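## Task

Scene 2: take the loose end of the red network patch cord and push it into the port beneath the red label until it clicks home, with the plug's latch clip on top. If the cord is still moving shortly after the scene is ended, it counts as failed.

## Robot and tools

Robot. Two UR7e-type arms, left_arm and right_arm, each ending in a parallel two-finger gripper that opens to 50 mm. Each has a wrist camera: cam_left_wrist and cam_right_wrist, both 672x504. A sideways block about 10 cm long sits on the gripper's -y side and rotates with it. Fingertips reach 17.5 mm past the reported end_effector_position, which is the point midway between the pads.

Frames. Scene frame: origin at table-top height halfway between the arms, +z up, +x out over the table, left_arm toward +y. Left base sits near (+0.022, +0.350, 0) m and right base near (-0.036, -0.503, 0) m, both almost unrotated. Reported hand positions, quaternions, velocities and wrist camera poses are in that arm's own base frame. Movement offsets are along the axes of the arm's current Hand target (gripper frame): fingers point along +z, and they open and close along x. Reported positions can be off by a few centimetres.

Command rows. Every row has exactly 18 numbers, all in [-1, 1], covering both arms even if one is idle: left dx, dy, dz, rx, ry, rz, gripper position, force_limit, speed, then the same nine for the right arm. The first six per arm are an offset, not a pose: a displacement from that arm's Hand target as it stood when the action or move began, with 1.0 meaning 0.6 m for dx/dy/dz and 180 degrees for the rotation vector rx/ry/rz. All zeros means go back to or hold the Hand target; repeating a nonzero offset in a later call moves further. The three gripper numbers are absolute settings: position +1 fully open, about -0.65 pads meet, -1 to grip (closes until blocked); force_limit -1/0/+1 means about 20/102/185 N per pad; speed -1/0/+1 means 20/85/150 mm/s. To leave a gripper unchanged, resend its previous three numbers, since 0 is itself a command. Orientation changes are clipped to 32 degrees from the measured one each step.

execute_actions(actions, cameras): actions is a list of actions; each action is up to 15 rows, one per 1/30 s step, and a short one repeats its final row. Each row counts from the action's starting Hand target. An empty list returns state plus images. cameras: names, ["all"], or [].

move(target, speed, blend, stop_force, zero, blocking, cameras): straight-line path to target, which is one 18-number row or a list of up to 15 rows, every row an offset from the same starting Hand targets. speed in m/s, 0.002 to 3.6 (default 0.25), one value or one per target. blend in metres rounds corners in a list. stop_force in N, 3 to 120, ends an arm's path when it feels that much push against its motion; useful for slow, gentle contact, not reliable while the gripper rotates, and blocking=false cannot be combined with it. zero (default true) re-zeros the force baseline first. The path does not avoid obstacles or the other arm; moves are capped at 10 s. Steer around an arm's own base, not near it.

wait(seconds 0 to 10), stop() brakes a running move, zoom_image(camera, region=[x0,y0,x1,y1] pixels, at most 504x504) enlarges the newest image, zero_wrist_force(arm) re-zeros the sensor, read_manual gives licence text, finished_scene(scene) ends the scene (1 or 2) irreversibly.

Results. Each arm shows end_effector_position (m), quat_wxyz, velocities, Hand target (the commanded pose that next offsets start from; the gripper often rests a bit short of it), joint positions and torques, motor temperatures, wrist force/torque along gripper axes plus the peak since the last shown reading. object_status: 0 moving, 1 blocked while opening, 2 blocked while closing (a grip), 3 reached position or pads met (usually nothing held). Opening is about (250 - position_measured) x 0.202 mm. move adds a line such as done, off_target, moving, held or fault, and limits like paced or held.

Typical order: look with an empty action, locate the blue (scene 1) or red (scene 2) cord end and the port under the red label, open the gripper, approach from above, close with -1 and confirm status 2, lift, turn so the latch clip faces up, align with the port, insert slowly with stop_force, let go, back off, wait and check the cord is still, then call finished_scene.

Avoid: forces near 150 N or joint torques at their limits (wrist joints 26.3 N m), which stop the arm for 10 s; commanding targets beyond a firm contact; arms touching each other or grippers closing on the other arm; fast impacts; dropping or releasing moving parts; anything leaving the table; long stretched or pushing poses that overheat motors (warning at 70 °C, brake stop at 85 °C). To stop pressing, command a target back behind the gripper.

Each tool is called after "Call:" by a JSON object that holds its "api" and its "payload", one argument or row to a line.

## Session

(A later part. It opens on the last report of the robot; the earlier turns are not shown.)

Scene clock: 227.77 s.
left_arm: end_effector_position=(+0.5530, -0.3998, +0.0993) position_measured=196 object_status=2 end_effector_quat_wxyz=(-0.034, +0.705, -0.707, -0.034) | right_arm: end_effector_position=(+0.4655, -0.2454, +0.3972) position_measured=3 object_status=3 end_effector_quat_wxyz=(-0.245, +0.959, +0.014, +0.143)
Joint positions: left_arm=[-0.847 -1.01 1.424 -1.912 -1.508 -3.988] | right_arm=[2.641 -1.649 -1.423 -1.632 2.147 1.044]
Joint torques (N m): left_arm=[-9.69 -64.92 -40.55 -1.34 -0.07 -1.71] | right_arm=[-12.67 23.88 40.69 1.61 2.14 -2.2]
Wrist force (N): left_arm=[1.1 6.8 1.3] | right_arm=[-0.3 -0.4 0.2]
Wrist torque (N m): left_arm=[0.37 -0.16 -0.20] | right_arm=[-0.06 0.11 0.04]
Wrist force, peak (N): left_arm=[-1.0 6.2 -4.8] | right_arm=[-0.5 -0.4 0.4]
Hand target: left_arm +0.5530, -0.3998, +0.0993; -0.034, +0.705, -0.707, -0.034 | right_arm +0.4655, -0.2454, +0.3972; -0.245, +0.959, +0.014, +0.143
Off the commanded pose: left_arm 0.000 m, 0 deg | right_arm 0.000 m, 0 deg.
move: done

Call:
{"api": "move", "payload": {
  "target": [
    [0,0.035,0,0,0,0,-1,-0.3,-0.8,0,0,0,0,0,0,1,1,1],
    [0.0023,0.035,0.0232,0.1666,0,-0.0155,-1,-0.3,-0.8,0,0,0,0,0,0,1,1,1],
    [0.0023,0.0188,0.0232,0.1666,0,-0.0155,-1,-0.3,-0.8,0,0,0,0,0,0,1,1,1]
  ],
  "speed": 0.15,
  "blend": [0.003,0,0],
  "cameras": ["cam_left_wrist"]
}}

Call:
{"api": "zoom_image", "payload": {
  "camera": "cam_left_wrist",
  "region": [334, 180, 394, 240]
}}

Call:
{"api": "zoom_image", "payload": {
  "camera": "cam_left_wrist",
  "region": [334, 230, 394, 290]
}}

Scene clock: 237.87 s.
left_arm: end_effector_position=(+0.5417, -0.3998, +0.0853) position_measured=196 object_status=2 end_effector_quat_wxyz=(-0.216, +0.689, -0.675, +0.150) | right_arm: end_effector_position=(+0.4655, -0.2454, +0.3972) position_measured=3 object_status=3 end_effector_quat_wxyz=(-0.245, +0.959, +0.014, +0.143)
Joint positions: left_arm=[-1.027 -1.125 1.842 -2.49 -1.075 -4.138] | right_arm=[2.641 -1.649 -1.423 -1.632 2.147 1.044]
Joint torques (N m): left_arm=[10.39 -33.69 -34.52 -5.79 -0.27 1.53] | right_arm=[-13.7 23.98 40.54 1.7 2 -2.29]
Wrist force (N): left_arm=[0.4 0.1 -0.7] | right_arm=[-0.5 -0.2 0.3]
Wrist torque (N m): left_arm=[0.06 -0.10 -0.13] | right_arm=[-0.04 0.14 0.04]
Wrist force, peak (N): left_arm=[1.0 7.5 1.2] | right_arm=[-0.4 -0.5 0.4]
Hand target: left_arm +0.5417, -0.3998, +0.0853; -0.216, +0.689, -0.675, +0.150 | right_arm +0.4655, -0.2454, +0.3972; -0.245, +0.959, +0.014, +0.143
Off the commanded pose: left_arm 0.000 m, 0 deg | right_arm 0.000 m, 0 deg.
move: done
camera_calibration:
cam_left_wrist: T_world_to_cam=[[0.0392743, -0.996287, -0.0766203, -0.402202], [-0.986392, -0.0264044, -0.162274, 0.548095], [0.159648, 0.0819509, -0.983766, 0.164298], [0, 0, 0, 1]] pos_world=[0.530203, -0.399701, 0.219756]
Images, in order (width x height): cam_left_wrist 672x504.

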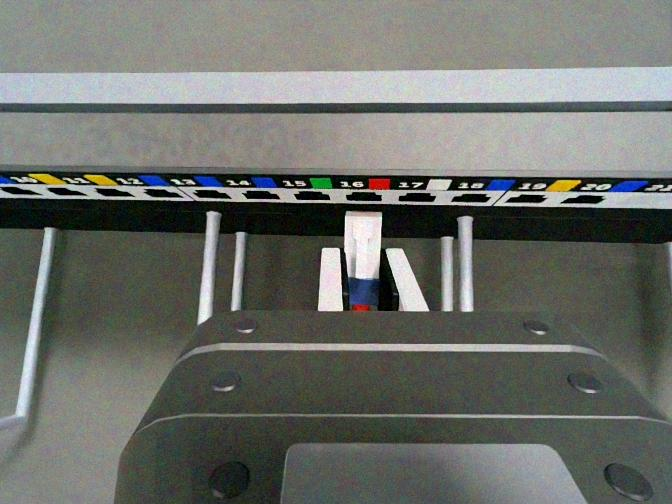

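Scaled by 8.400 from the camera's 672x504 image, which has a finer 960x720 frame.

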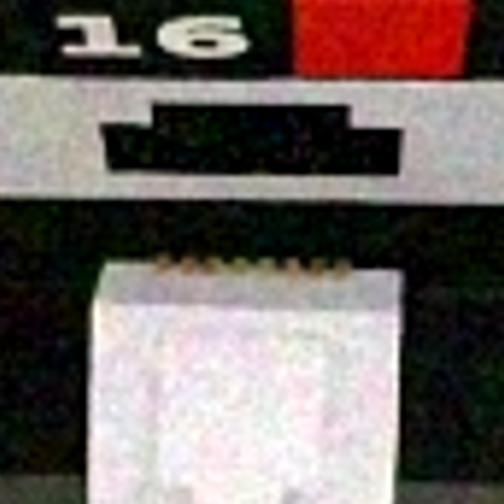

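Scaled by 8.400 from the camera's 672x504 image, which has a finer 960x720 frame.

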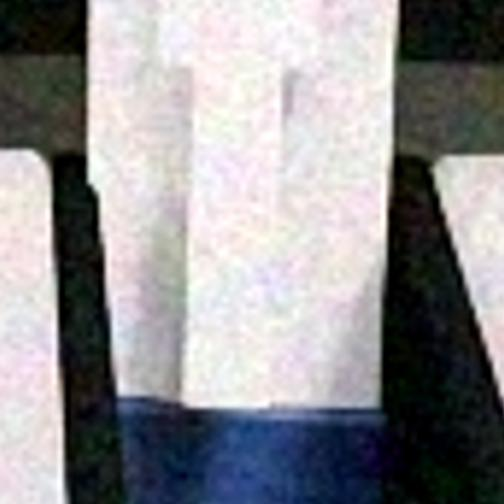

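Call:
{"api": "move", "payload": {
  "target": [-0.0008,-0.0198,-0.0081,-0.1666,0,0.0155,-1,-0.3,-0.8,0,0,0,0,0,0,1,1,1],
  "speed": 0.15
}}

Call:
{"api": "move", "payload": {
  "target": [0,-0.03,0,0,0,0,-1,-0.3,-0.8,0,0,0,0,0,0,1,1,1],
  "speed": 0.005,
  "stop_force": 6
}}

Call:
{"api": "move", "payload": {
  "target": [0.0005,0,0.0055,0,0,0,-1,-0.3,-0.8,0,0,0,0,0,0,1,1,1],
  "speed": 0.002,
  "stop_force": 12
}}

Scene clock: 256.83 s.
left_arm: end_effector_position=(+0.5496, -0.3998, +0.0955) position_measured=196 object_status=2 end_effector_quat_wxyz=(-0.034, +0.705, -0.707, -0.034) | right_arm: end_effector_position=(+0.4655, -0.2454, +0.3972) position_measured=3 object_status=3 end_effector_quat_wxyz=(-0.245, +0.959, +0.014, +0.143)
Joint positions: left_arm=[-0.851 -1.012 1.438 -1.924 -1.508 -3.992] | right_arm=[2.641 -1.649 -1.423 -1.632 2.147 1.044]
Joint torques (N m): left_arm=[10.91 -43.22 -39.46 -0.16 -1.39 1.67] | right_arm=[-11.96 24.02 40.61 1.67 2.21 -2.03]
Wrist force (N): left_arm=[0.7 1.0 -0.9] | right_arm=[-0.3 -0.2 0.3]
Wrist torque (N m): left_arm=[0.29 -0.17 -0.24] | right_arm=[-0.03 0.11 0.04]
Wrist force, peak (N): left_arm=[0.4 1.3 -1.1] | right_arm=[-0.4 -0.4 0.4]
Hand target: left_arm +0.5496, -0.3998, +0.0955; -0.034, +0.705, -0.707, -0.034 | right_arm +0.4655, -0.2454, +0.3972; -0.245, +0.959, +0.014, +0.143
Off the commanded pose: left_arm 0.000 m, 0 deg | right_arm 0.000 m, 0 deg.
move: done

Scene clock: 258.73 s.
left_arm: end_effector_position=(+0.5531, -0.3998, +0.0955) position_measured=196 object_status=2 end_effector_quat_wxyz=(-0.034, +0.705, -0.707, -0.034) | right_arm: end_effector_position=(+0.4655, -0.2454, +0.3972) position_measured=3 object_status=3 end_effector_quat_wxyz=(-0.245, +0.959, +0.014, +0.143)
Joint positions: left_arm=[-0.847 -1.006 1.428 -1.92 -1.508 -3.988] | right_arm=[2.641 -1.649 -1.423 -1.632 2.147 1.044]
Joint torques (N m): left_arm=[-8.97 -62.41 -10.95 -5.3 1.94 -1.2] | right_arm=[-12.82 24.77 39.42 1.74 2.08 -2.14]
Wrist force (N): left_arm=[1.8 7.3 -2.6] | right_arm=[-0.3 -0.2 0.1]
Wrist torque (N m): left_arm=[0.45 -0.14 -0.24] | right_arm=[-0.04 0.11 0.04]
Wrist force, peak (N): left_arm=[0.4 11.9 -3.0] | right_arm=[-0.4 -0.4 0.4]
Hand target: left_arm +0.5531, -0.3998, +0.0955; -0.034, +0.705, -0.707, -0.034 (not the last commanded pose) | right_arm +0.4655, -0.2454, +0.3972; -0.245, +0.959, +0.014, +0.143
Off the commanded pose: left_arm 0.015 m, 0 deg | right_arm 0.000 m, 0 deg.
move: contact (left_arm)

Scene clock: 261.03 s.
left_arm: end_effector_position=(+0.5530, -0.3998, +0.0922) position_measured=196 object_status=2 end_effector_quat_wxyz=(-0.034, +0.705, -0.707, -0.034) | right_arm: end_effector_position=(+0.4655, -0.2454, +0.3972) position_measured=3 object_status=3 end_effector_quat_wxyz=(-0.245, +0.959, +0.014, +0.143)
Joint positions: left_arm=[-0.847 -1.003 1.432 -1.927 -1.508 -3.988] | right_arm=[2.641 -1.649 -1.423 -1.632 2.147 1.044]
Joint torques (N m): left_arm=[6.38 -42.6 -12.23 -6.32 1.37 0.29] | right_arm=[-12.18 23.84 39.57 1.87 2.03 -2.14]
Wrist force (N): left_arm=[0.4 11.0 -3.2] | right_arm=[-0.3 -0.3 0.2]
Wrist torque (N m): left_arm=[0.56 -0.13 -0.28] | right_arm=[-0.06 0.11 0.04]
Wrist force, peak (N): left_arm=[-0.6 14.3 -10.7] | right_arm=[-0.5 -0.5 0.4]
Hand target: left_arm +0.5531, -0.3998, +0.0922; -0.034, +0.705, -0.707, -0.034 | right_arm +0.4655, -0.2454, +0.3972; -0.245, +0.959, +0.014, +0.143
Off the commanded pose: left_arm 0.000 m, 0 deg | right_arm 0.000 m, 0 deg.
move: done

Call:
{"api": "move", "payload": {
  "target": [-0.0004,0.0,-0.0045,0,0,0,-1,-0.3,-0.8,0,0,0,0,0,0,1,1,1],
  "speed": 0.002,
  "stop_force": 8
}}

Scene clock: 266.23 s.
left_arm: end_effector_position=(+0.5531, -0.3998, +0.0949) position_measured=196 object_status=2 end_effector_quat_wxyz=(-0.034, +0.705, -0.707, -0.034) | right_arm: end_effector_position=(+0.4655, -0.2454, +0.3972) position_measured=3 object_status=3 end_effector_quat_wxyz=(-0.245, +0.959, +0.014, +0.143)
Joint positions: left_arm=[-0.847 -1.005 1.429 -1.921 -1.508 -3.988] | right_arm=[2.641 -1.649 -1.423 -1.632 2.147 1.044]
Joint torques (N m): left_arm=[4.85 -63.86 -39.85 -1.4 0.81 -0.59] | right_arm=[-12.49 23.92 40.39 1.82 2.07 -2.09]
Wrist force (N): left_arm=[0.7 8.2 0.4] | right_arm=[-0.3 -0.4 0.2]
Wrist torque (N m): left_arm=[0.43 -0.12 -0.27] | right_arm=[-0.06 0.11 0.04]
Wrist force, peak (N): left_arm=[0.7 11.5 -3.3] | right_arm=[-0.4 -0.5 0.3]
Hand target: left_arm +0.5531, -0.3998, +0.0949; -0.034, +0.705, -0.707, -0.034 | right_arm +0.4655, -0.2454, +0.3972; -0.245, +0.959, +0.014, +0.143
Off the commanded pose: left_arm 0.000 m, 0 deg | right_arm 0.000 m, 0 deg.
move: done

Call:
{"api": "move", "payload": {
  "target": [
    [0.0005,0,0,0,0,0,-1,-0.3,-0.8,0,0,0,0,0,0,1,1,1],
    [0.0009,0,0.0042,0,0,0,-1,-0.3,-0.8,0,0,0,0,0,0,1,1,1]
  ],
  "speed": 0.002,
  "stop_force": 8
}}

Call:
{"api": "move", "payload": {
  "target": [
    [0.0005,0,0,0,0,0,-1,-0.3,-0.8,0,0,0,0,0,0,1,1,1],
    [0.0,0,-0.0068,0,0,0,-1,-0.3,-0.8,0,0,0,0,0,0,1,1,1]
  ],
  "speed": 0.002,
  "stop_force": 8
}}

Scene clock: 281.00 s.
left_arm: end_effector_position=(+0.5530, -0.4001, +0.0923) position_measured=196 object_status=2 end_effector_quat_wxyz=(-0.034, +0.705, -0.707, -0.034) | right_arm: end_effector_position=(+0.4655, -0.2454, +0.3972) position_measured=3 object_status=3 end_effector_quat_wxyz=(-0.245, +0.959, +0.014, +0.143)
Joint positions: left_arm=[-0.847 -1.002 1.431 -1.927 -1.508 -3.988] | right_arm=[2.641 -1.649 -1.423 -1.632 2.147 1.044]
Joint torques (N m): left_arm=[0.62 -42.64 -11.64 -6.39 3.55 -1.24] | right_arm=[-11.73 24.36 40.17 1.92 1.93 -2.1]
Wrist force (N): left_arm=[0.8 10.5 -3.2] | right_arm=[-0.2 -0.3 0.2]
Wrist torque (N m): left_arm=[0.57 -0.19 -0.26] | right_arm=[-0.04 0.10 0.04]
Wrist force, peak (N): left_arm=[-1.6 15.5 -3.1] | right_arm=[-0.5 -0.4 0.4]
Hand target: left_arm +0.5531, -0.4001, +0.0923; -0.034, +0.705, -0.707, -0.034 | right_arm +0.4655, -0.2454, +0.3972; -0.245, +0.959, +0.014, +0.143
Off the commanded pose: left_arm 0.000 m, 0 deg | right_arm 0.000 m, 0 deg.
move: done

Scene clock: 283.83 s.
left_arm: end_effector_position=(+0.5531, -0.4005, +0.0964) position_measured=196 object_status=2 end_effector_quat_wxyz=(-0.034, +0.705, -0.707, -0.034) | right_arm: end_effector_position=(+0.4655, -0.2454, +0.3972) position_measured=3 object_status=3 end_effector_quat_wxyz=(-0.245, +0.959, +0.014, +0.143)
Joint positions: left_arm=[-0.848 -1.006 1.426 -1.918 -1.508 -3.989] | right_arm=[2.641 -1.649 -1.423 -1.632 2.147 1.044]
Joint torques (N m): left_arm=[-10.01 -63.01 -38.02 -0.39 -0.21 -1.4] | right_arm=[-12.17 24.53 40.09 1.98 1.84 -2.06]
Wrist force (N): left_arm=[0.1 1.8 -0.8] | right_arm=[-0.2 -0.3 0.3]
Wrist torque (N m): left_arm=[0.31 -0.12 -0.19] | right_arm=[-0.04 0.11 0.04]
Wrist force, peak (N): left_arm=[-1.3 11.0 -2.1] | right_arm=[-0.4 -0.5 0.3]
Hand target: left_arm +0.5531, -0.4005, +0.0964; -0.034, +0.705, -0.707, -0.034 | right_arm +0.4655, -0.2454, +0.3972; -0.245, +0.959, +0.014, +0.143
Off the commanded pose: left_arm 0.000 m, 0 deg | right_arm 0.000 m, 0 deg.
move: done

Call:
{"api": "move", "payload": {
  "target": [0,-0.011,0,0,0,0,-1,-0.3,-0.8,0,0,0,0,0,0,1,1,1],
  "speed": 0.005,
  "stop_force": 8
}}

Scene clock: 287.67 s.
left_arm: end_effector_position=(+0.5533, -0.4006, +0.0965) position_measured=196 object_status=2 end_effector_quat_wxyz=(-0.034, +0.705, -0.707, -0.034) | right_arm: end_effector_position=(+0.4655, -0.2454, +0.3972) position_measured=3 object_status=3 end_effector_quat_wxyz=(-0.245, +0.959, +0.014, +0.143)
Joint positions: left_arm=[-0.847 -1.005 1.424 -1.917 -1.508 -3.988] | right_arm=[2.641 -1.649 -1.423 -1.632 2.147 1.044]
Joint torques (N m): left_arm=[-9.89 -64.01 -13.93 -6.77 0.41 -1.47] | right_arm=[-12.42 24.13 40.43 2.09 1.65 -2.03]
Wrist force (N): left_arm=[-1.5 10.8 -0.8] | right_arm=[-0.3 -0.4 0.3]
Wrist torque (N m): left_arm=[0.46 -0.18 -0.21] | right_arm=[-0.06 0.11 0.04]
Wrist force, peak (N): left_arm=[-3.3 14.2 -0.9] | right_arm=[-0.5 -0.3 0.5]
Hand target: left_arm +0.5533, -0.4006, +0.0965; -0.034, +0.705, -0.707, -0.034 (not the last commanded pose) | right_arm +0.4655, -0.2454, +0.3972; -0.245, +0.959, +0.014, +0.143
Off the commanded pose: left_arm 0.006 m, 0 deg | right_arm 0.000 m, 0 deg.
move: contact (left_arm)

Call:
{"api": "move", "payload": {
  "target": [
    [0,0.0002,0,0,0,0,-1,-0.3,-0.8,0,0,0,0,0,0,1,1,1],
    [-0.003,0.0002,0,0,0,0,-1,-0.3,-0.8,0,0,0,0,0,0,1,1,1],
    [-0.003,0.0002,0.0006,0,0,0,-1,-0.3,-0.8,0,0,0,0,0,0,1,1,1],
    [0,0.0002,0.0006,0,0,0,-1,-0.3,-0.8,0,0,0,0,0,0,1,1,1],
    [0,0.0002,0.0012,0,0,0,-1,-0.3,-0.8,0,0,0,0,0,0,1,1,1],
    [-0.003,0.0002,0.0012,0,0,0,-1,-0.3,-0.8,0,0,0,0,0,0,1,1,1]
  ],
  "speed": 0.002,
  "stop_force": 8
}}

Call:
{"api": "move", "payload": {
  "target": [
    [0,0,0.0006,0,0,0,-1,-0.3,-0.8,0,0,0,0,0,0,1,1,1],
    [0.003,0,0.0006,0,0,0,-1,-0.3,-0.8,0,0,0,0,0,0,1,1,1],
    [0.003,0,0.0012,0,0,0,-1,-0.3,-0.8,0,0,0,0,0,0,1,1,1],
    [0,0,0.0012,0,0,0,-1,-0.3,-0.8,0,0,0,0,0,0,1,1,1],
    [0,0,0.0018,0,0,0,-1,-0.3,-0.8,0,0,0,0,0,0,1,1,1],
    [0.003,0,0.0018,0,0,0,-1,-0.3,-0.8,0,0,0,0,0,0,1,1,1]
  ],
  "speed": 0.002,
  "stop_force": 8
}}

Scene clock: 299.60 s.
left_arm: end_effector_position=(+0.5532, -0.3988, +0.0960) position_measured=196 object_status=2 end_effector_quat_wxyz=(-0.034, +0.705, -0.707, -0.034) | right_arm: end_effector_position=(+0.4655, -0.2454, +0.3972) position_measured=3 object_status=3 end_effector_quat_wxyz=(-0.245, +0.959, +0.014, +0.143)
Joint positions: left_arm=[-0.846 -1.007 1.43 -1.92 -1.508 -3.987] | right_arm=[2.641 -1.649 -1.423 -1.632 2.147 1.044]
Joint torques (N m): left_arm=[15.06 -62.08 -9.4 -4.64 2.45 1.38] | right_arm=[-12.38 24.81 40.67 2.15 1.67 -2.03]
Wrist force (N): left_arm=[4.7 3.8 -1.4] | right_arm=[-0.4 -0.4 0.2]
Wrist torque (N m): left_arm=[0.38 -0.01 -0.16] | right_arm=[-0.06 0.14 0.04]
Wrist force, peak (N): left_arm=[-1.7 11.3 -0.5] | right_arm=[-0.4 -0.5 0.4]
Hand target: left_arm +0.5532, -0.3988, +0.0960; -0.034, +0.705, -0.707, -0.034 | right_arm +0.4655, -0.2454, +0.3972; -0.245, +0.959, +0.014, +0.143
Off the commanded pose: left_arm 0.000 m, 0 deg | right_arm 0.000 m, 0 deg.
move: done

Scene clock: 300.77 s.
left_arm: end_effector_position=(+0.5533, -0.3994, +0.0955) position_measured=196 object_status=2 end_effector_quat_wxyz=(-0.034, +0.705, -0.707, -0.034) | right_arm: end_effector_position=(+0.4655, -0.2454, +0.3972) position_measured=3 object_status=3 end_effector_quat_wxyz=(-0.245, +0.959, +0.014, +0.143)
Joint positions: left_arm=[-0.846 -1.006 1.429 -1.92 -1.508 -3.987] | right_arm=[2.641 -1.649 -1.423 -1.632 2.147 1.044]
Joint torques (N m): left_arm=[6.66 -55.23 -12.21 -5.81 1.09 1.06] | right_arm=[-12.02 24.83 40.15 2.33 1.72 -2.07]
Wrist force (N): left_arm=[-4.2 8.7 -6.3] | right_arm=[-0.3 -0.4 0.2]
Wrist torque (N m): left_arm=[0.55 -0.25 -0.33] | right_arm=[-0.06 0.12 0.03]
Wrist force, peak (N): left_arm=[-1.6 10.7 -7.1] | right_arm=[-0.3 -0.5 0.4]
Hand target: left_arm +0.5533, -0.3993, +0.0955; -0.034, +0.705, -0.707, -0.034 (not the last commanded pose) | right_arm +0.4655, -0.2454, +0.3972; -0.245, +0.959, +0.014, +0.143
Off the commanded pose: left_arm 0.001 m, 0 deg | right_arm 0.000 m, 0 deg.
move: contact (left_arm); path passed 1 of 6 targets

Call:
{"api": "move", "payload": {
  "target": [
    [0,0.035,0,0,0,0,-1,-0.3,-0.8,0,0,0,0,0,0,1,1,1],
    [0.0035,0.035,0.0169,0.1666,-0.0134,-0.0191,-1,-0.3,-0.8,0,0,0,0,0,0,1,1,1],
    [0.0035,0.0193,0.0169,0.1666,-0.0134,-0.0191,-1,-0.3,-0.8,0,0,0,0,0,0,1,1,1]
  ],
  "speed": 0.15,
  "blend": [0.003,0,0],
  "cameras": ["cam_left_wrist"]
}}

Call:
{"api": "zoom_image", "payload": {
  "camera": "cam_left_wrist",
  "region": [334, 180, 394, 240]
}}

Call:
{"api": "zoom_image", "payload": {
  "camera": "cam_left_wrist",
  "region": [260, 160, 460, 230]
}}

Scene clock: 314.43 s.
left_arm: end_effector_position=(+0.5416, -0.4004, +0.0852) position_measured=196 object_status=2 end_effector_quat_wxyz=(-0.231, +0.692, -0.670, +0.136) | right_arm: end_effector_position=(+0.4655, -0.2454, +0.3972) position_measured=3 object_status=3 end_effector_quat_wxyz=(-0.245, +0.959, +0.014, +0.143)
Joint positions: left_arm=[-1.037 -1.116 1.816 -2.427 -1.05 -4.169] | right_arm=[2.641 -1.649 -1.423 -1.632 2.147 1.044]
Joint torques (N m): left_arm=[9.67 -36.25 -35.88 -5.52 -0.29 1.23] | right_arm=[-11.59 24.91 39.29 2.32 1.72 -1.94]
Wrist force (N): left_arm=[0.2 0.2 -0.8] | right_arm=[-0.3 -0.2 0.3]
Wrist torque (N m): left_arm=[0.07 -0.07 -0.14] | right_arm=[-0.03 0.11 0.04]
Wrist force, peak (N): left_arm=[-3.9 8.9 -6.6] | right_arm=[-0.6 -0.4 0.4]
Hand target: left_arm +0.5417, -0.4004, +0.0852; -0.231, +0.692, -0.670, +0.136 | right_arm +0.4655, -0.2454, +0.3972; -0.245, +0.959, +0.014, +0.143
Off the commanded pose: left_arm 0.000 m, 0 deg | right_arm 0.000 m, 0 deg.
move: done
camera_calibration:
cam_left_wrist: T_world_to_cam=[[0.0607941, -0.991658, -0.113657, -0.409418], [-0.985425, -0.0415043, -0.16497, 0.54174], [0.158876, 0.12203, -0.979728, 0.180417], [0, 0, 0, 1]] pos_world=[0.53007, -0.405535, 0.219597]
Images, in order (width x height): cam_left_wrist 672x504.

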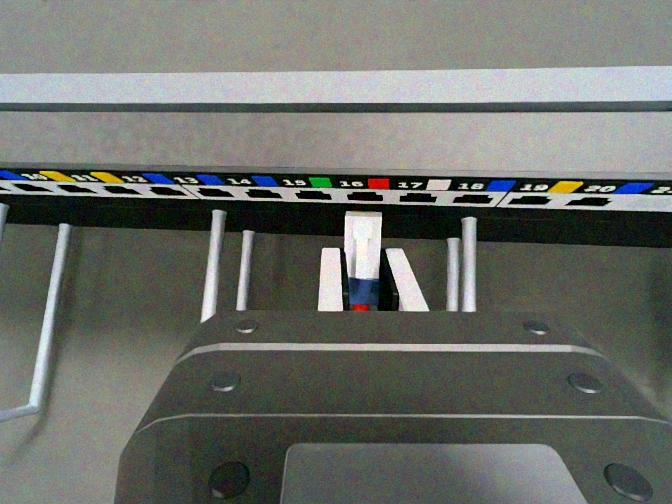

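Scaled by 8.400 from the camera's 672x504 image, which has a finer 960x720 frame.

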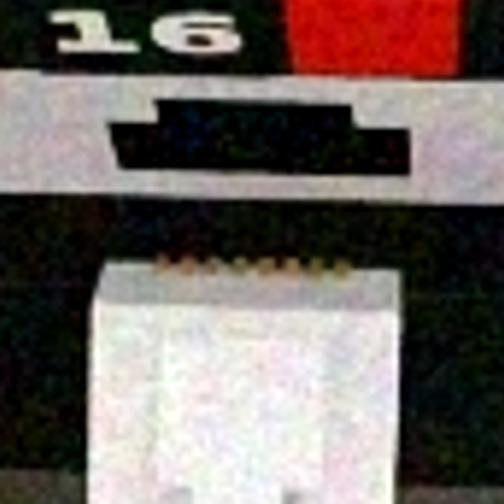

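Scaled by 2.520 from the camera's 672x504 image, which has a finer 960x720 frame.

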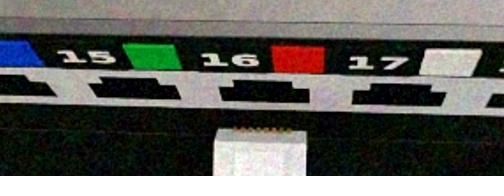

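Call:
{"api": "move", "payload": {
  "target": [-0.0013,-0.0217,-0.011,-0.1659,0.0002,0.0227,-1,-0.3,-0.8,0,0,0,0,0,0,1,1,1],
  "speed": 0.15
}}

Call:
{"api": "move", "payload": {
  "target": [0,-0.03,0,0,0,0,-1,-0.3,-0.8,0,0,0,0,0,0,1,1,1],
  "speed": 0.005,
  "stop_force": 8
}}

Call:
{"api": "move", "payload": {
  "target": [0.00104,0,0.0074,0,0,0,-1,-0.3,-0.8,0,0,0,0,0,0,1,1,1],
  "speed": 0.002,
  "stop_force": 9
}}

Scene clock: 330.23 s.
left_arm: end_effector_position=(+0.5496, -0.4005, +0.0975) position_measured=196 object_status=2 end_effector_quat_wxyz=(-0.049, +0.704, -0.706, -0.049) | right_arm: end_effector_position=(+0.4655, -0.2454, +0.3972) position_measured=3 object_status=3 end_effector_quat_wxyz=(-0.245, +0.959, +0.014, +0.143)
Joint positions: left_arm=[-0.862 -1 1.407 -1.872 -1.481 -4.005] | right_arm=[2.641 -1.649 -1.423 -1.632 2.147 1.044]
Joint torques (N m): left_arm=[9.86 -44.84 -36.11 0.1 -1.22 1.41] | right_arm=[-11.88 24.75 39.12 2.4 1.72 -1.97]
Wrist force (N): left_arm=[0.4 1.0 -1.1] | right_arm=[-0.2 -0.3 0.5]
Wrist torque (N m): left_arm=[0.30 -0.12 -0.26] | right_arm=[-0.05 0.11 0.03]
Wrist force, peak (N): left_arm=[0.5 1.0 -1.2] | right_arm=[-0.6 -0.4 0.4]
Hand target: left_arm +0.5496, -0.4005, +0.0975; -0.049, +0.704, -0.706, -0.049 | right_arm +0.4655, -0.2454, +0.3972; -0.245, +0.959, +0.014, +0.143
Off the commanded pose: left_arm 0.000 m, 0 deg | right_arm 0.000 m, 0 deg.
move: done

Scene clock: 332.20 s.
left_arm: end_effector_position=(+0.5532, -0.4006, +0.0975) position_measured=196 object_status=2 end_effector_quat_wxyz=(-0.049, +0.704, -0.706, -0.049) | right_arm: end_effector_position=(+0.4655, -0.2454, +0.3972) position_measured=3 object_status=3 end_effector_quat_wxyz=(-0.245, +0.959, +0.014, +0.143)
Joint positions: left_arm=[-0.858 -0.993 1.396 -1.869 -1.48 -4.001] | right_arm=[2.641 -1.649 -1.423 -1.632 2.147 1.044]
Joint torques (N m): left_arm=[-10.02 -63.37 -12.19 -5.69 2.22 -1.35] | right_arm=[-11.79 24.67 39.07 2.22 1.57 -1.95]
Wrist force (N): left_arm=[1.7 8.7 -1.7] | right_arm=[-0.3 -0.3 0.2]
Wrist torque (N m): left_arm=[0.52 -0.07 -0.26] | right_arm=[-0.04 0.12 0.04]
Wrist force, peak (N): left_arm=[0.4 12.5 -1.6] | right_arm=[-0.4 -0.4 0.4]
Hand target: left_arm +0.5532, -0.4006, +0.0975; -0.049, +0.704, -0.707, -0.049 (not the last commanded pose) | right_arm +0.4655, -0.2454, +0.3972; -0.245, +0.959, +0.014, +0.143
Off the commanded pose: left_arm 0.014 m, 0 deg | right_arm 0.000 m, 0 deg.
move: contact (left_arm)

Scene clock: 334.13 s.
left_arm: end_effector_position=(+0.5532, -0.4005, +0.0949) position_measured=196 object_status=2 end_effector_quat_wxyz=(-0.049, +0.704, -0.707, -0.049) | right_arm: end_effector_position=(+0.4655, -0.2454, +0.3972) position_measured=3 object_status=3 end_effector_quat_wxyz=(-0.245, +0.959, +0.014, +0.143)
Joint positions: left_arm=[-0.858 -0.991 1.4 -1.874 -1.48 -4.001] | right_arm=[2.641 -1.649 -1.423 -1.632 2.147 1.044]
Joint torques (N m): left_arm=[-8.84 -50.9 -20.8 -1.64 1.18 -1.38] | right_arm=[-11.96 25.31 39.35 2.35 1.66 -1.95]
Wrist force (N): left_arm=[-3.3 9.2 -10.9] | right_arm=[-0.3 -0.3 0.3]
Wrist torque (N m): left_arm=[0.67 -0.16 -0.33] | right_arm=[-0.06 0.12 0.04]
Wrist force, peak (N): left_arm=[-3.7 9.3 -11.0] | right_arm=[-0.5 -0.4 0.4]
Hand target: left_arm +0.5532, -0.4006, +0.0950; -0.049, +0.704, -0.707, -0.049 (not the last commanded pose) | right_arm +0.4655, -0.2454, +0.3972; -0.245, +0.959, +0.014, +0.143
Off the commanded pose: left_arm 0.002 m, 0 deg | right_arm 0.000 m, 0 deg.
move: contact (left_arm)

Call:
{"api": "move", "payload": {
  "target": [
    [-0.0005,0,-0.0006,0,0,0,-1,-0.3,-0.8,0,0,0,0,0,0,1,1,1],
    [-0.0005,-0.012,-0.0006,0,0,0,-1,-0.3,-0.8,0,0,0,0,0,0,1,1,1]
  ],
  "speed": 0.003,
  "stop_force": 15,
  "zero": false
}}

Scene clock: 339.27 s.
left_arm: end_effector_position=(+0.5538, -0.4004, +0.0955) position_measured=196 object_status=2 end_effector_quat_wxyz=(-0.049, +0.704, -0.707, -0.049) | right_arm: end_effector_position=(+0.4655, -0.2454, +0.3972) position_measured=3 object_status=3 end_effector_quat_wxyz=(-0.245, +0.959, +0.014, +0.143)
Joint positions: left_arm=[-0.857 -0.99 1.398 -1.873 -1.48 -4] | right_arm=[2.641 -1.649 -1.423 -1.632 2.147 1.044]
Joint torques (N m): left_arm=[-2.93 -57.56 -13.48 -7.48 4.45 -1.39] | right_arm=[-11.78 25.08 39.91 2.35 1.6 -1.94]
Wrist force (N): left_arm=[0.7 24.3 -9.3] | right_arm=[-0.4 -0.4 0.3]
Wrist torque (N m): left_arm=[0.63 -0.07 -0.23] | right_arm=[-0.07 0.12 0.04]
Wrist force, peak (N): left_arm=[-0.5 26.9 -9.5] | right_arm=[-0.5 -0.3 0.5]
Hand target: left_arm +0.5538, -0.4004, +0.0955; -0.049, +0.704, -0.707, -0.049 (not the last commanded pose) | right_arm +0.4655, -0.2454, +0.3972; -0.245, +0.959, +0.014, +0.143
Off the commanded pose: left_arm 0.007 m, 0 deg | right_arm 0.000 m, 0 deg.
move: contact (left_arm); path passed 1 of 2 targets

Call:
{"api": "move", "payload": {
  "target": [
    [0,0.0006,0,0,0,0,-1,-0.3,-0.8,0,0,0,0,0,0,1,1,1],
    [-0.0001,0.0006,-0.0009,0,0,0,-1,-0.3,-0.8,0,0,0,0,0,0,1,1,1]
  ],
  "speed": 0.004
}}

Call:
{"api": "move", "payload": {
  "target": [0,-0.012,0,0,0,0,-1,-0.3,-0.8,0,0,0,0,0,0,1,1,1],
  "speed": 0.003,
  "stop_force": 13,
  "zero": false
}}

Scene clock: 344.93 s.
left_arm: end_effector_position=(+0.5534, -0.4003, +0.0958) position_measured=196 object_status=2 end_effector_quat_wxyz=(-0.049, +0.704, -0.707, -0.049) | right_arm: end_effector_position=(+0.4655, -0.2454, +0.3972) position_measured=3 object_status=3 end_effector_quat_wxyz=(-0.245, +0.959, +0.014, +0.143)
Joint positions: left_arm=[-0.858 -0.992 1.398 -1.872 -1.48 -4.001] | right_arm=[2.641 -1.649 -1.423 -1.632 2.147 1.044]
Joint torques (N m): left_arm=[-7.01 -61.78 -39 -0.49 2.49 -1.67] | right_arm=[-11.36 25.2 39.16 2.35 1.32 -2.02]
Wrist force (N): left_arm=[1.5 5.4 -2.7] | right_arm=[-0.3 -0.4 0.4]
Wrist torque (N m): left_arm=[0.39 -0.08 -0.20] | right_arm=[-0.07 0.11 0.04]
Wrist force, peak (N): left_arm=[0.6 24.9 -9.4] | right_arm=[-0.5 -0.3 0.4]
Hand target: left_arm +0.5534, -0.4004, +0.0960; -0.049, +0.704, -0.707, -0.049 | right_arm +0.4655, -0.2454, +0.3972; -0.245, +0.959, +0.014, +0.143
Off the commanded pose: left_arm 0.000 m, 0 deg | right_arm 0.000 m, 0 deg.
move: done

Scene clock: 348.07 s.
left_arm: end_effector_position=(+0.5606, -0.4004, +0.0960) position_measured=196 object_status=2 end_effector_quat_wxyz=(-0.049, +0.704, -0.707, -0.049) | right_arm: end_effector_position=(+0.4655, -0.2454, +0.3972) position_measured=3 object_status=3 end_effector_quat_wxyz=(-0.245, +0.959, +0.014, +0.143)
Joint positions: left_arm=[-0.85 -0.979 1.377 -1.864 -1.48 -3.993] | right_arm=[2.641 -1.649 -1.423 -1.632 2.147 1.044]
Joint torques (N m): left_arm=[14.04 -37.43 -40.33 -3.37 4.55 1.74] | right_arm=[-11.53 25.11 38.52 2.38 1.5 -1.85]
Wrist force (N): left_arm=[-6.5 20.9 -11.2] | right_arm=[-0.4 -0.1 0.1]
Wrist torque (N m): left_arm=[0.69 -0.12 -0.37] | right_arm=[-0.02 0.14 0.04]
Wrist force, peak (N): left_arm=[-6.6 21.5 -11.3] | right_arm=[-0.5 -0.5 0.3]
Hand target: left_arm +0.5606, -0.4004, +0.0960; -0.049, +0.704, -0.707, -0.049 | right_arm +0.4655, -0.2454, +0.3972; -0.245, +0.959, +0.014, +0.143
Off the commanded pose: left_arm 0.000 m, 0 deg | right_arm 0.000 m, 0 deg.
move: done

Call:
{"api": "move", "payload": {
  "target": [-0.0006,0.0006,-0.0008,0,0,0,-1,-0.3,-0.8,0,0,0,0,0,0,1,1,1],
  "speed": 0.005
}}

Call:
{"api": "move", "payload": {
  "target": [
    [0,0,0,0,0,0,0.05,-0.3,-1,0,0,0,0,0,0,1,1,1],
    [0,0.0108,0,0,0,0,0.05,-0.3,-1,0,0,0,0,0,0,1,1,1],
    [-0.0038,0.0108,0,0,0.0444,0,0.05,-0.3,-1,0,0,0,0,0,0,1,1,1]
  ],
  "speed": 0.05,
  "cameras": ["cam_left_wrist"]
}}

Call:
{"api": "zoom_image", "payload": {
  "camera": "cam_left_wrist",
  "region": [310, 190, 430, 320]
}}

Scene clock: 355.90 s.
left_arm: end_effector_position=(+0.5603, -0.4001, +0.0965) position_measured=196 object_status=2 end_effector_quat_wxyz=(-0.049, +0.704, -0.707, -0.049) | right_arm: end_effector_position=(+0.4655, -0.2454, +0.3972) position_measured=3 object_status=3 end_effector_quat_wxyz=(-0.245, +0.959, +0.014, +0.143)
Joint positions: left_arm=[-0.85 -0.98 1.378 -1.864 -1.48 -3.993] | right_arm=[2.641 -1.649 -1.423 -1.632 2.147 1.044]
Joint torques (N m): left_arm=[-1.97 -62.42 -9.86 -0.63 2.84 -1.3] | right_arm=[-11.33 25.45 39.09 2.44 1.45 -1.93]
Wrist force (N): left_arm=[2.8 1.4 -0.5] | right_arm=[-0.3 -0.2 0.2]
Wrist torque (N m): left_arm=[0.24 0.14 -0.21] | right_arm=[-0.04 0.12 0.03]
Wrist force, peak (N): left_arm=[-6.8 21.4 -11.4] | right_arm=[-0.6 -0.4 0.4]
Hand target: left_arm +0.5602, -0.4001, +0.0965; -0.049, +0.704, -0.707, -0.049 | right_arm +0.4655, -0.2454, +0.3972; -0.245, +0.959, +0.014, +0.143
Off the commanded pose: left_arm 0.000 m, 0 deg | right_arm 0.000 m, 0 deg.
move: done

Scene clock: 359.10 s.
left_arm: end_effector_position=(+0.5538, -0.3978, +0.0968) position_measured=145 object_status=3 end_effector_quat_wxyz=(+0.000, +0.706, -0.708, +0.000) | right_arm: end_effector_position=(+0.4655, -0.2454, +0.3972) position_measured=3 object_status=3 end_effector_quat_wxyz=(-0.245, +0.959, +0.014, +0.143)
Joint positions: left_arm=[-0.819 -1.036 1.49 -2.025 -1.572 -3.958] | right_arm=[2.641 -1.649 -1.423 -1.632 2.147 1.044]
Joint torques (N m): left_arm=[10.44 -61.38 -10.57 -5.58 -1.38 1.45] | right_arm=[-11.87 25.18 39.43 2.56 1.38 -1.76]
Wrist force (N): left_arm=[0.4 0.6 -1.0] | right_arm=[-0.3 -0.4 0.4]
Wrist torque (N m): left_arm=[0.23 -0.15 -0.22] | right_arm=[-0.05 0.12 0.04]
Wrist force, peak (N): left_arm=[3.0 1.6 -0.7] | right_arm=[-0.4 -0.5 0.6]
Hand target: left_arm +0.5538, -0.3978, +0.0968; +0.001, +0.706, -0.708, +0.000 | right_arm +0.4655, -0.2454, +0.3972; -0.245, +0.959, +0.014, +0.143
Off the commanded pose: left_arm 0.000 m, 0 deg | right_arm 0.000 m, 0 deg.
move: done
camera_calibration:
cam_left_wrist: T_world_to_cam=[[-0.00336637, -0.999955, 0.00886699, -0.385959], [-0.934748, 0.00629705, 0.355256, 0.496259], [-0.355296, -0.00709247, -0.934727, 0.418535], [0, 0, 0, 1]] pos_world=[0.611281, -0.386099, 0.218339]
Images, in order (width x height): cam_left_wrist 672x504.

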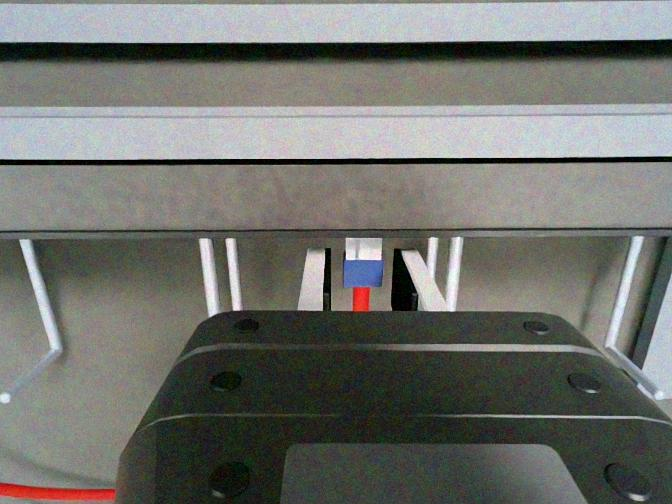

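Scaled by 3.877 from the camera's 672x504 image, which has a finer 960x720 frame.

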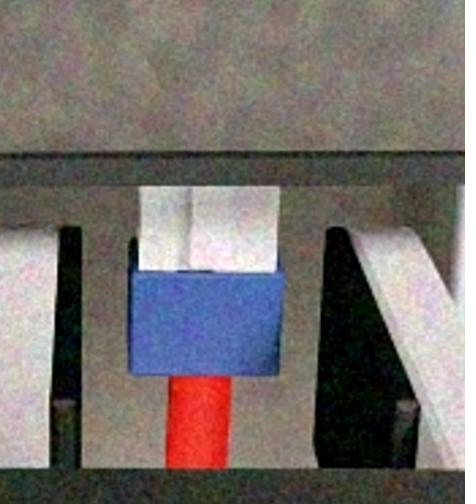

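Call:
{"api": "move", "payload": {
  "target": [0,0,0,0,0,0,-1,0.1,-0.8,0,0,0,0,0,0,1,1,1]
}}

Call:
{"api": "move", "payload": {
  "target": [0,-0.015,0,0,0,0,-1,0.1,-0.8,0,0,0,0,0,0,1,1,1],
  "speed": 0.005,
  "stop_force": 15
}}

Scene clock: 362.90 s.
left_arm: end_effector_position=(+0.5538, -0.3979, +0.0968) position_measured=203 object_status=2 end_effector_quat_wxyz=(+0.001, +0.706, -0.708, +0.000) | right_arm: end_effector_position=(+0.4655, -0.2454, +0.3972) position_measured=3 object_status=3 end_effector_quat_wxyz=(-0.245, +0.959, +0.014, +0.143)
Joint positions: left_arm=[-0.819 -1.036 1.49 -2.025 -1.572 -3.958] | right_arm=[2.641 -1.649 -1.423 -1.632 2.147 1.044]
Joint torques (N m): left_arm=[11.19 -61.57 -10.76 -4.61 -0.38 1.3] | right_arm=[-11.69 25.26 38.91 2.69 1.26 -1.87]
Wrist force (N): left_arm=[1.8 1.2 -0.3] | right_arm=[-0.4 -0.3 0.3]
Wrist torque (N m): left_arm=[0.26 -0.03 -0.19] | right_arm=[-0.06 0.13 0.03]
Wrist force, peak (N): left_arm=[2.3 1.0 -1.0] | right_arm=[-0.4 -0.6 0.4]
Hand target: left_arm +0.5538, -0.3978, +0.0968; +0.001, +0.706, -0.708, +0.000 | right_arm +0.4655, -0.2454, +0.3972; -0.245, +0.959, +0.014, +0.143
Off the commanded pose: left_arm 0.000 m, 0 deg | right_arm 0.000 m, 0 deg.
move: done

Scene clock: 364.40 s.
left_arm: end_effector_position=(+0.5550, -0.3978, +0.0968) position_measured=203 object_status=2 end_effector_quat_wxyz=(+0.001, +0.706, -0.708, +0.000) | right_arm: end_effector_position=(+0.4655, -0.2454, +0.3972) position_measured=3 object_status=3 end_effector_quat_wxyz=(-0.245, +0.959, +0.014, +0.143)
Joint positions: left_arm=[-0.818 -1.034 1.487 -2.024 -1.572 -3.956] | right_arm=[2.641 -1.649 -1.423 -1.632 2.147 1.044]
Joint torques (N m): left_arm=[-8.34 -60.66 -12.36 -5.96 2.15 -1.26] | right_arm=[-11.85 25.68 38.6 2.62 1.25 -1.83]
Wrist force (N): left_arm=[1.5 12.0 -3.6] | right_arm=[-0.3 -0.3 0.1]
Wrist torque (N m): left_arm=[0.50 -0.11 -0.19] | right_arm=[-0.05 0.12 0.04]
Wrist force, peak (N): left_arm=[-0.4 18.1 -4.2] | right_arm=[-0.4 -0.4 0.5]
Hand target: left_arm +0.5550, -0.3978, +0.0968; +0.001, +0.706, -0.708, +0.000 (not the last commanded pose) | right_arm +0.4655, -0.2454, +0.3972; -0.245, +0.959, +0.014, +0.143
Off the commanded pose: left_arm 0.008 m, 0 deg | right_arm 0.000 m, 0 deg.
move: contact (left_arm)

Raise slightly and push on.

Call:
{"api": "move", "payload": {
  "target": [
    [0.0001,0.0003,-0.0006,0,0,0,-1,0.1,-0.8,0,0,0,0,0,0,1,1,1],
    [0.0001,-0.012,-0.0006,0,0,0,-1,0.1,-0.8,0,0,0,0,0,0,1,1,1]
  ],
  "speed": 0.004,
  "stop_force": 23,
  "zero": false,
  "cameras": ["cam_left_wrist"]
}}

Call:
{"api": "zoom_image", "payload": {
  "camera": "cam_left_wrist",
  "region": [310, 190, 430, 320]
}}

Scene clock: 371.20 s.
left_arm: end_effector_position=(+0.5562, -0.3979, +0.0972) position_measured=203 object_status=2 end_effector_quat_wxyz=(+0.001, +0.706, -0.708, +0.000) | right_arm: end_effector_position=(+0.4655, -0.2454, +0.3972) position_measured=3 object_status=3 end_effector_quat_wxyz=(-0.245, +0.959, +0.014, +0.143)
Joint positions: left_arm=[-0.817 -1.032 1.483 -2.021 -1.572 -3.955] | right_arm=[2.641 -1.649 -1.423 -1.632 2.147 1.044]
Joint torques (N m): left_arm=[-3.38 -62.55 -14.96 -8.08 6.62 -1.35] | right_arm=[-11.21 25.67 38.67 2.69 1.33 -1.89]
Wrist force (N): left_arm=[2.8 24.4 -2.1] | right_arm=[-0.3 -0.2 0.4]
Wrist torque (N m): left_arm=[0.50 -0.03 -0.21] | right_arm=[-0.03 0.12 0.04]
Wrist force, peak (N): left_arm=[0.7 27.5 -2.5] | right_arm=[-0.6 -0.2 0.4]
Hand target: left_arm +0.5562, -0.3979, +0.0972; +0.001, +0.706, -0.708, +0.000 (not the last commanded pose) | right_arm +0.4655, -0.2454, +0.3972; -0.245, +0.959, +0.014, +0.143
Off the commanded pose: left_arm 0.006 m, 0 deg | right_arm 0.000 m, 0 deg.
move: contact (left_arm); path passed 1 of 2 targets
camera_calibration:
cam_left_wrist: T_world_to_cam=[[-0.00355136, -0.999954, 0.00893859, -0.385955], [-0.934668, 0.00649698, 0.355463, 0.498439], [-0.355504, -0.00709224, -0.934648, 0.419907], [0, 0, 0, 1]] pos_world=[0.613783, -0.386198, 0.218739]
Images, in order (width x height): cam_left_wrist 672x504.

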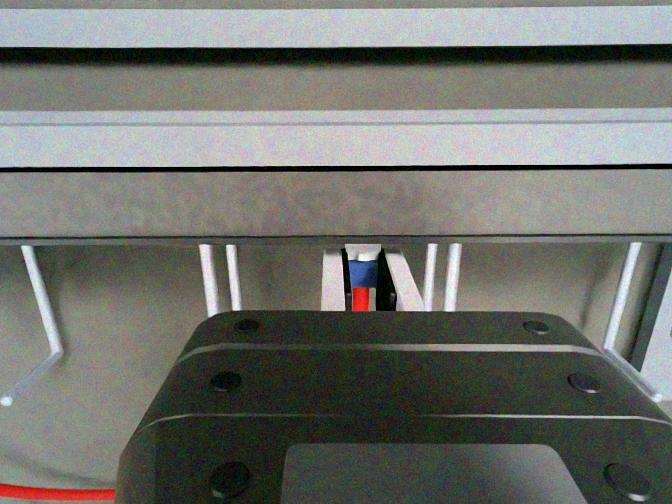

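Scaled by 3.877 from the camera's 672x504 image, which has a finer 960x720 frame.

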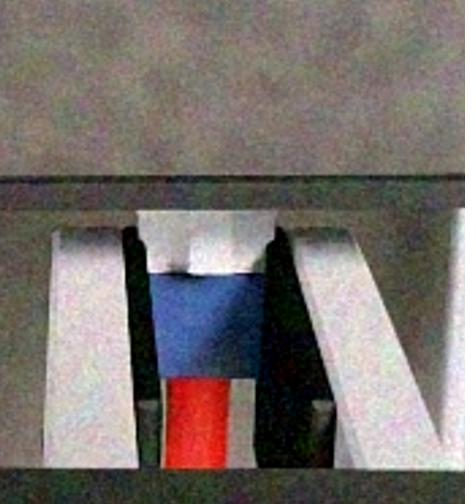

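Call:
{"api": "move", "payload": {
  "target": [
    [0.0,0.0004,-0.0007,0,0,0,-1,0.1,-0.8,0,0,0,0,0,0,1,1,1],
    [0.0004,0,-0.0004,0,0,0,-1,0.1,-0.8,0,0,0,0,0,0,1,1,1],
    [0.0004,-0.012,-0.0004,0,0,0,-1,0.1,-0.8,0,0,0,0,0,0,1,1,1]
  ],
  "speed": 0.005,
  "stop_force": 28,
  "zero": false
}}

Scene clock: 375.17 s.
left_arm: end_effector_position=(+0.5564, -0.3982, +0.0974) position_measured=203 object_status=2 end_effector_quat_wxyz=(+0.001, +0.706, -0.708, +0.000) | right_arm: end_effector_position=(+0.4655, -0.2454, +0.3972) position_measured=3 object_status=3 end_effector_quat_wxyz=(-0.245, +0.959, +0.014, +0.143)
Joint positions: left_arm=[-0.817 -1.031 1.481 -2.02 -1.572 -3.955] | right_arm=[2.641 -1.649 -1.423 -1.632 2.147 1.044]
Joint torques (N m): left_arm=[-1.54 -61.77 -17.72 -8.77 5.37 -1.47] | right_arm=[-11.23 25 38.88 2.79 1.28 -1.88]
Wrist force (N): left_arm=[1.1 29.3 -2.6] | right_arm=[-0.3 -0.4 0.2]
Wrist torque (N m): left_arm=[0.39 -0.09 -0.24] | right_arm=[-0.07 0.12 0.04]
Wrist force, peak (N): left_arm=[-1.8 33.8 -3.0] | right_arm=[-0.4 -0.5 0.4]
Hand target: left_arm +0.5564, -0.3982, +0.0974; +0.001, +0.706, -0.708, +0.000 (not the last commanded pose) | right_arm +0.4655, -0.2454, +0.3972; -0.245, +0.959, +0.014, +0.143
Off the commanded pose: left_arm 0.007 m, 0 deg | right_arm 0.000 m, 0 deg.
move: contact (left_arm); path passed 2 of 3 targets

Call:
{"api": "move", "payload": {
  "target": [
    [-0.0002,0.0003,-0.0005,0,0,0,-1,0.1,-0.8,0,0,0,0,0,0,1,1,1],
    [-0.0002,-0.0085,-0.0005,0,0,0,-1,0.1,-0.8,0,0,0,0,0,0,1,1,1]
  ],
  "speed": 0.005,
  "stop_force": 40,
  "zero": false,
  "cameras": ["cam_left_wrist"]
}}

Call:
{"api": "zoom_image", "payload": {
  "camera": "cam_left_wrist",
  "region": [310, 190, 430, 320]
}}

Scene clock: 382.33 s.
left_arm: end_effector_position=(+0.5615, -0.3981, +0.0977) position_measured=203 object_status=2 end_effector_quat_wxyz=(+0.001, +0.706, -0.708, +0.000) | right_arm: end_effector_position=(+0.4655, -0.2454, +0.3972) position_measured=3 object_status=3 end_effector_quat_wxyz=(-0.245, +0.959, +0.014, +0.143)
Joint positions: left_arm=[-0.811 -1.023 1.466 -2.014 -1.572 -3.949] | right_arm=[2.641 -1.649 -1.423 -1.632 2.147 1.044]
Joint torques (N m): left_arm=[21.29 -45.17 -45.94 -5.27 8.23 1.67] | right_arm=[-11.93 25.92 38.7 2.86 1.06 -1.83]
Wrist force (N): left_arm=[0.8 32.2 -1.2] | right_arm=[-0.1 -0.4 0.4]
Wrist torque (N m): left_arm=[0.33 -0.12 -0.32] | right_arm=[-0.07 0.09 0.04]
Wrist force, peak (N): left_arm=[0.4 37.1 -1.5] | right_arm=[-0.5 -0.5 0.2]
Hand target: left_arm +0.5615, -0.3981, +0.0977; +0.001, +0.706, -0.708, +0.000 | right_arm +0.4655, -0.2454, +0.3972; -0.245, +0.959, +0.014, +0.143
Off the commanded pose: left_arm 0.000 m, 0 deg | right_arm 0.000 m, 0 deg.
move: done
camera_calibration:
cam_left_wrist: T_world_to_cam=[[-0.00349254, -0.999955, 0.00880985, -0.38615], [-0.934635, 0.00639689, 0.355551, 0.503137], [-0.355592, -0.00699222, -0.934615, 0.422344], [0, 0, 0, 1]] pos_world=[0.619083, -0.386399, 0.21924]
Images, in order (width x height): cam_left_wrist 672x504.

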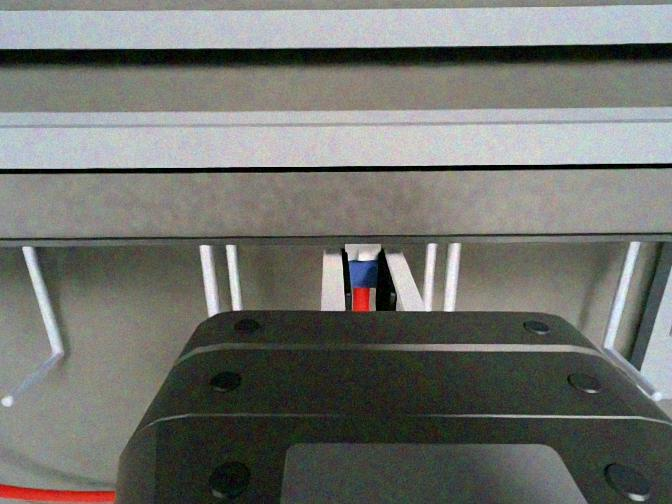

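Scaled by 3.877 from the camera's 672x504 image, which has a finer 960x720 frame.

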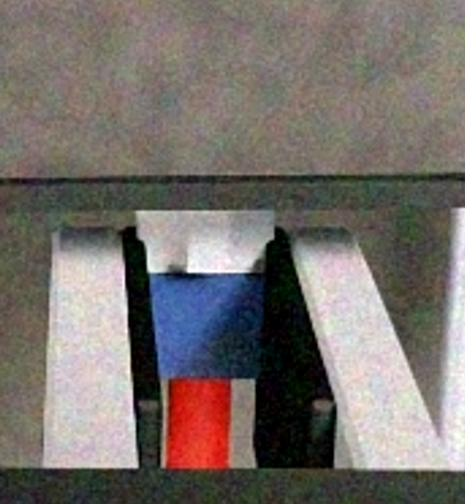

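Call:
{"api": "move", "payload": {
  "target": [0,0.016,0,0,0,0,-1,0.1,-0.8,0,0,0,0,0,0,1,1,1],
  "speed": 0.005,
  "stop_force": 27,
  "zero": false,
  "cameras": ["cam_left_wrist"]
}}

Call:
{"api": "zoom_image", "payload": {
  "camera": "cam_left_wrist",
  "region": [310, 190, 430, 320]
}}

Scene clock: 395.73 s.
left_arm: end_effector_position=(+0.5586, -0.3980, +0.0978) position_measured=203 object_status=2 end_effector_quat_wxyz=(+0.000, +0.706, -0.708, +0.000) | right_arm: end_effector_position=(+0.4655, -0.2454, +0.3972) position_measured=3 object_status=3 end_effector_quat_wxyz=(-0.245, +0.959, +0.014, +0.143)
Joint positions: left_arm=[-0.814 -1.028 1.475 -2.018 -1.572 -3.953] | right_arm=[2.641 -1.649 -1.423 -1.632 2.147 1.044]
Joint torques (N m): left_arm=[1.73 -43.54 -32.1 2.3 -3.31 1.44] | right_arm=[-10.69 26.16 38.52 2.79 1.15 -1.84]
Wrist force (N): left_arm=[-0.7 -25.2 1.8] | right_arm=[-0.2 -0.3 0.2]
Wrist torque (N m): left_arm=[-0.14 -0.11 -0.15] | right_arm=[-0.05 0.11 0.04]
Wrist force, peak (N): left_arm=[0.5 32.5 -1.5] | right_arm=[-0.5 -0.6 0.3]
Hand target: left_arm +0.5586, -0.3980, +0.0978; +0.000, +0.706, -0.708, +0.000 (not the last commanded pose) | right_arm +0.4655, -0.2454, +0.3972; -0.245, +0.959, +0.014, +0.143
Off the commanded pose: left_arm 0.007 m, 0 deg | right_arm 0.000 m, 0 deg.
move: contact (left_arm)
camera_calibration:
cam_left_wrist: T_world_to_cam=[[-0.00340239, -0.999956, 0.0087733, -0.38611], [-0.934781, 0.00629678, 0.355169, 0.500524], [-0.355209, -0.00699269, -0.934761, 0.421201], [0, 0, 0, 1]] pos_world=[0.616181, -0.386299, 0.219339]
Images, in order (width x height): cam_left_wrist 672x504.

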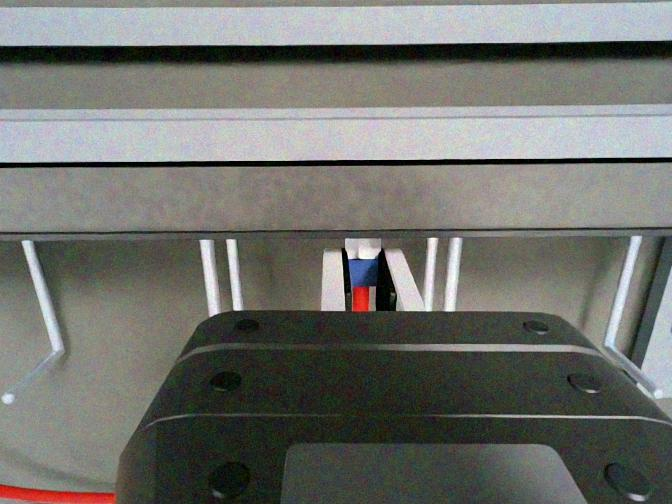

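Scaled by 3.877 from the camera's 672x504 image, which has a finer 960x720 frame.

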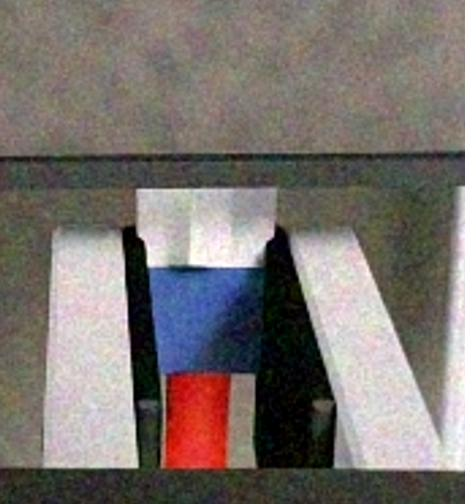

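Call:
{"api": "move", "payload": {
  "target": [0,0.009,0,0,0,0,-1,0.1,-0.8,0,0,0,0,0,0,1,1,1],
  "speed": 0.005,
  "cameras": ["cam_left_wrist"]
}}

Call:
{"api": "zoom_image", "payload": {
  "camera": "cam_left_wrist",
  "region": [310, 190, 430, 320]
}}

Scene clock: 399.53 s.
left_arm: end_effector_position=(+0.5533, -0.3980, +0.0978) position_measured=203 object_status=2 end_effector_quat_wxyz=(+0.000, +0.706, -0.708, +0.000) | right_arm: end_effector_position=(+0.4655, -0.2454, +0.3972) position_measured=3 object_status=3 end_effector_quat_wxyz=(-0.245, +0.959, +0.014, +0.143)
Joint positions: left_arm=[-0.82 -1.037 1.49 -2.023 -1.572 -3.958] | right_arm=[2.641 -1.649 -1.423 -1.632 2.147 1.044]
Joint torques (N m): left_arm=[-21.73 -60.01 -4.39 -1.45 -5.94 -1.5] | right_arm=[-10.69 25.65 38.58 2.92 1.1 -1.82]
Wrist force (N): left_arm=[0.0 -27.9 1.7] | right_arm=[-0.3 -0.3 0.1]
Wrist torque (N m): left_arm=[-0.10 -0.15 -0.12] | right_arm=[-0.05 0.12 0.03]
Wrist force, peak (N): left_arm=[1.9 -31.6 2.1] | right_arm=[-0.4 -0.6 0.3]
Hand target: left_arm +0.5532, -0.3980, +0.0978; +0.000, +0.706, -0.708, +0.000 | right_arm +0.4655, -0.2454, +0.3972; -0.245, +0.959, +0.014, +0.143
Off the commanded pose: left_arm 0.000 m, 0 deg | right_arm 0.000 m, 0 deg.
move: done
camera_calibration:
cam_left_wrist: T_world_to_cam=[[-0.00340239, -0.999956, 0.0087733, -0.386128], [-0.934781, 0.00629678, 0.355169, 0.495476], [-0.355209, -0.00699269, -0.934761, 0.419283], [0, 0, 0, 1]] pos_world=[0.610781, -0.386299, 0.219339]
Images, in order (width x height): cam_left_wrist 672x504.

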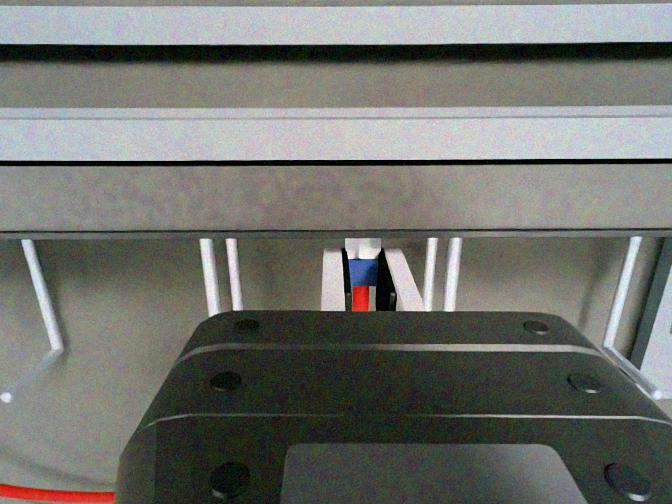

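Scaled by 3.877 from the camera's 672x504 image, which has a finer 960x720 frame.

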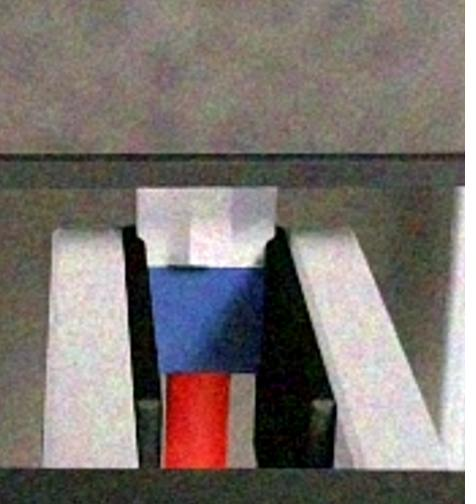

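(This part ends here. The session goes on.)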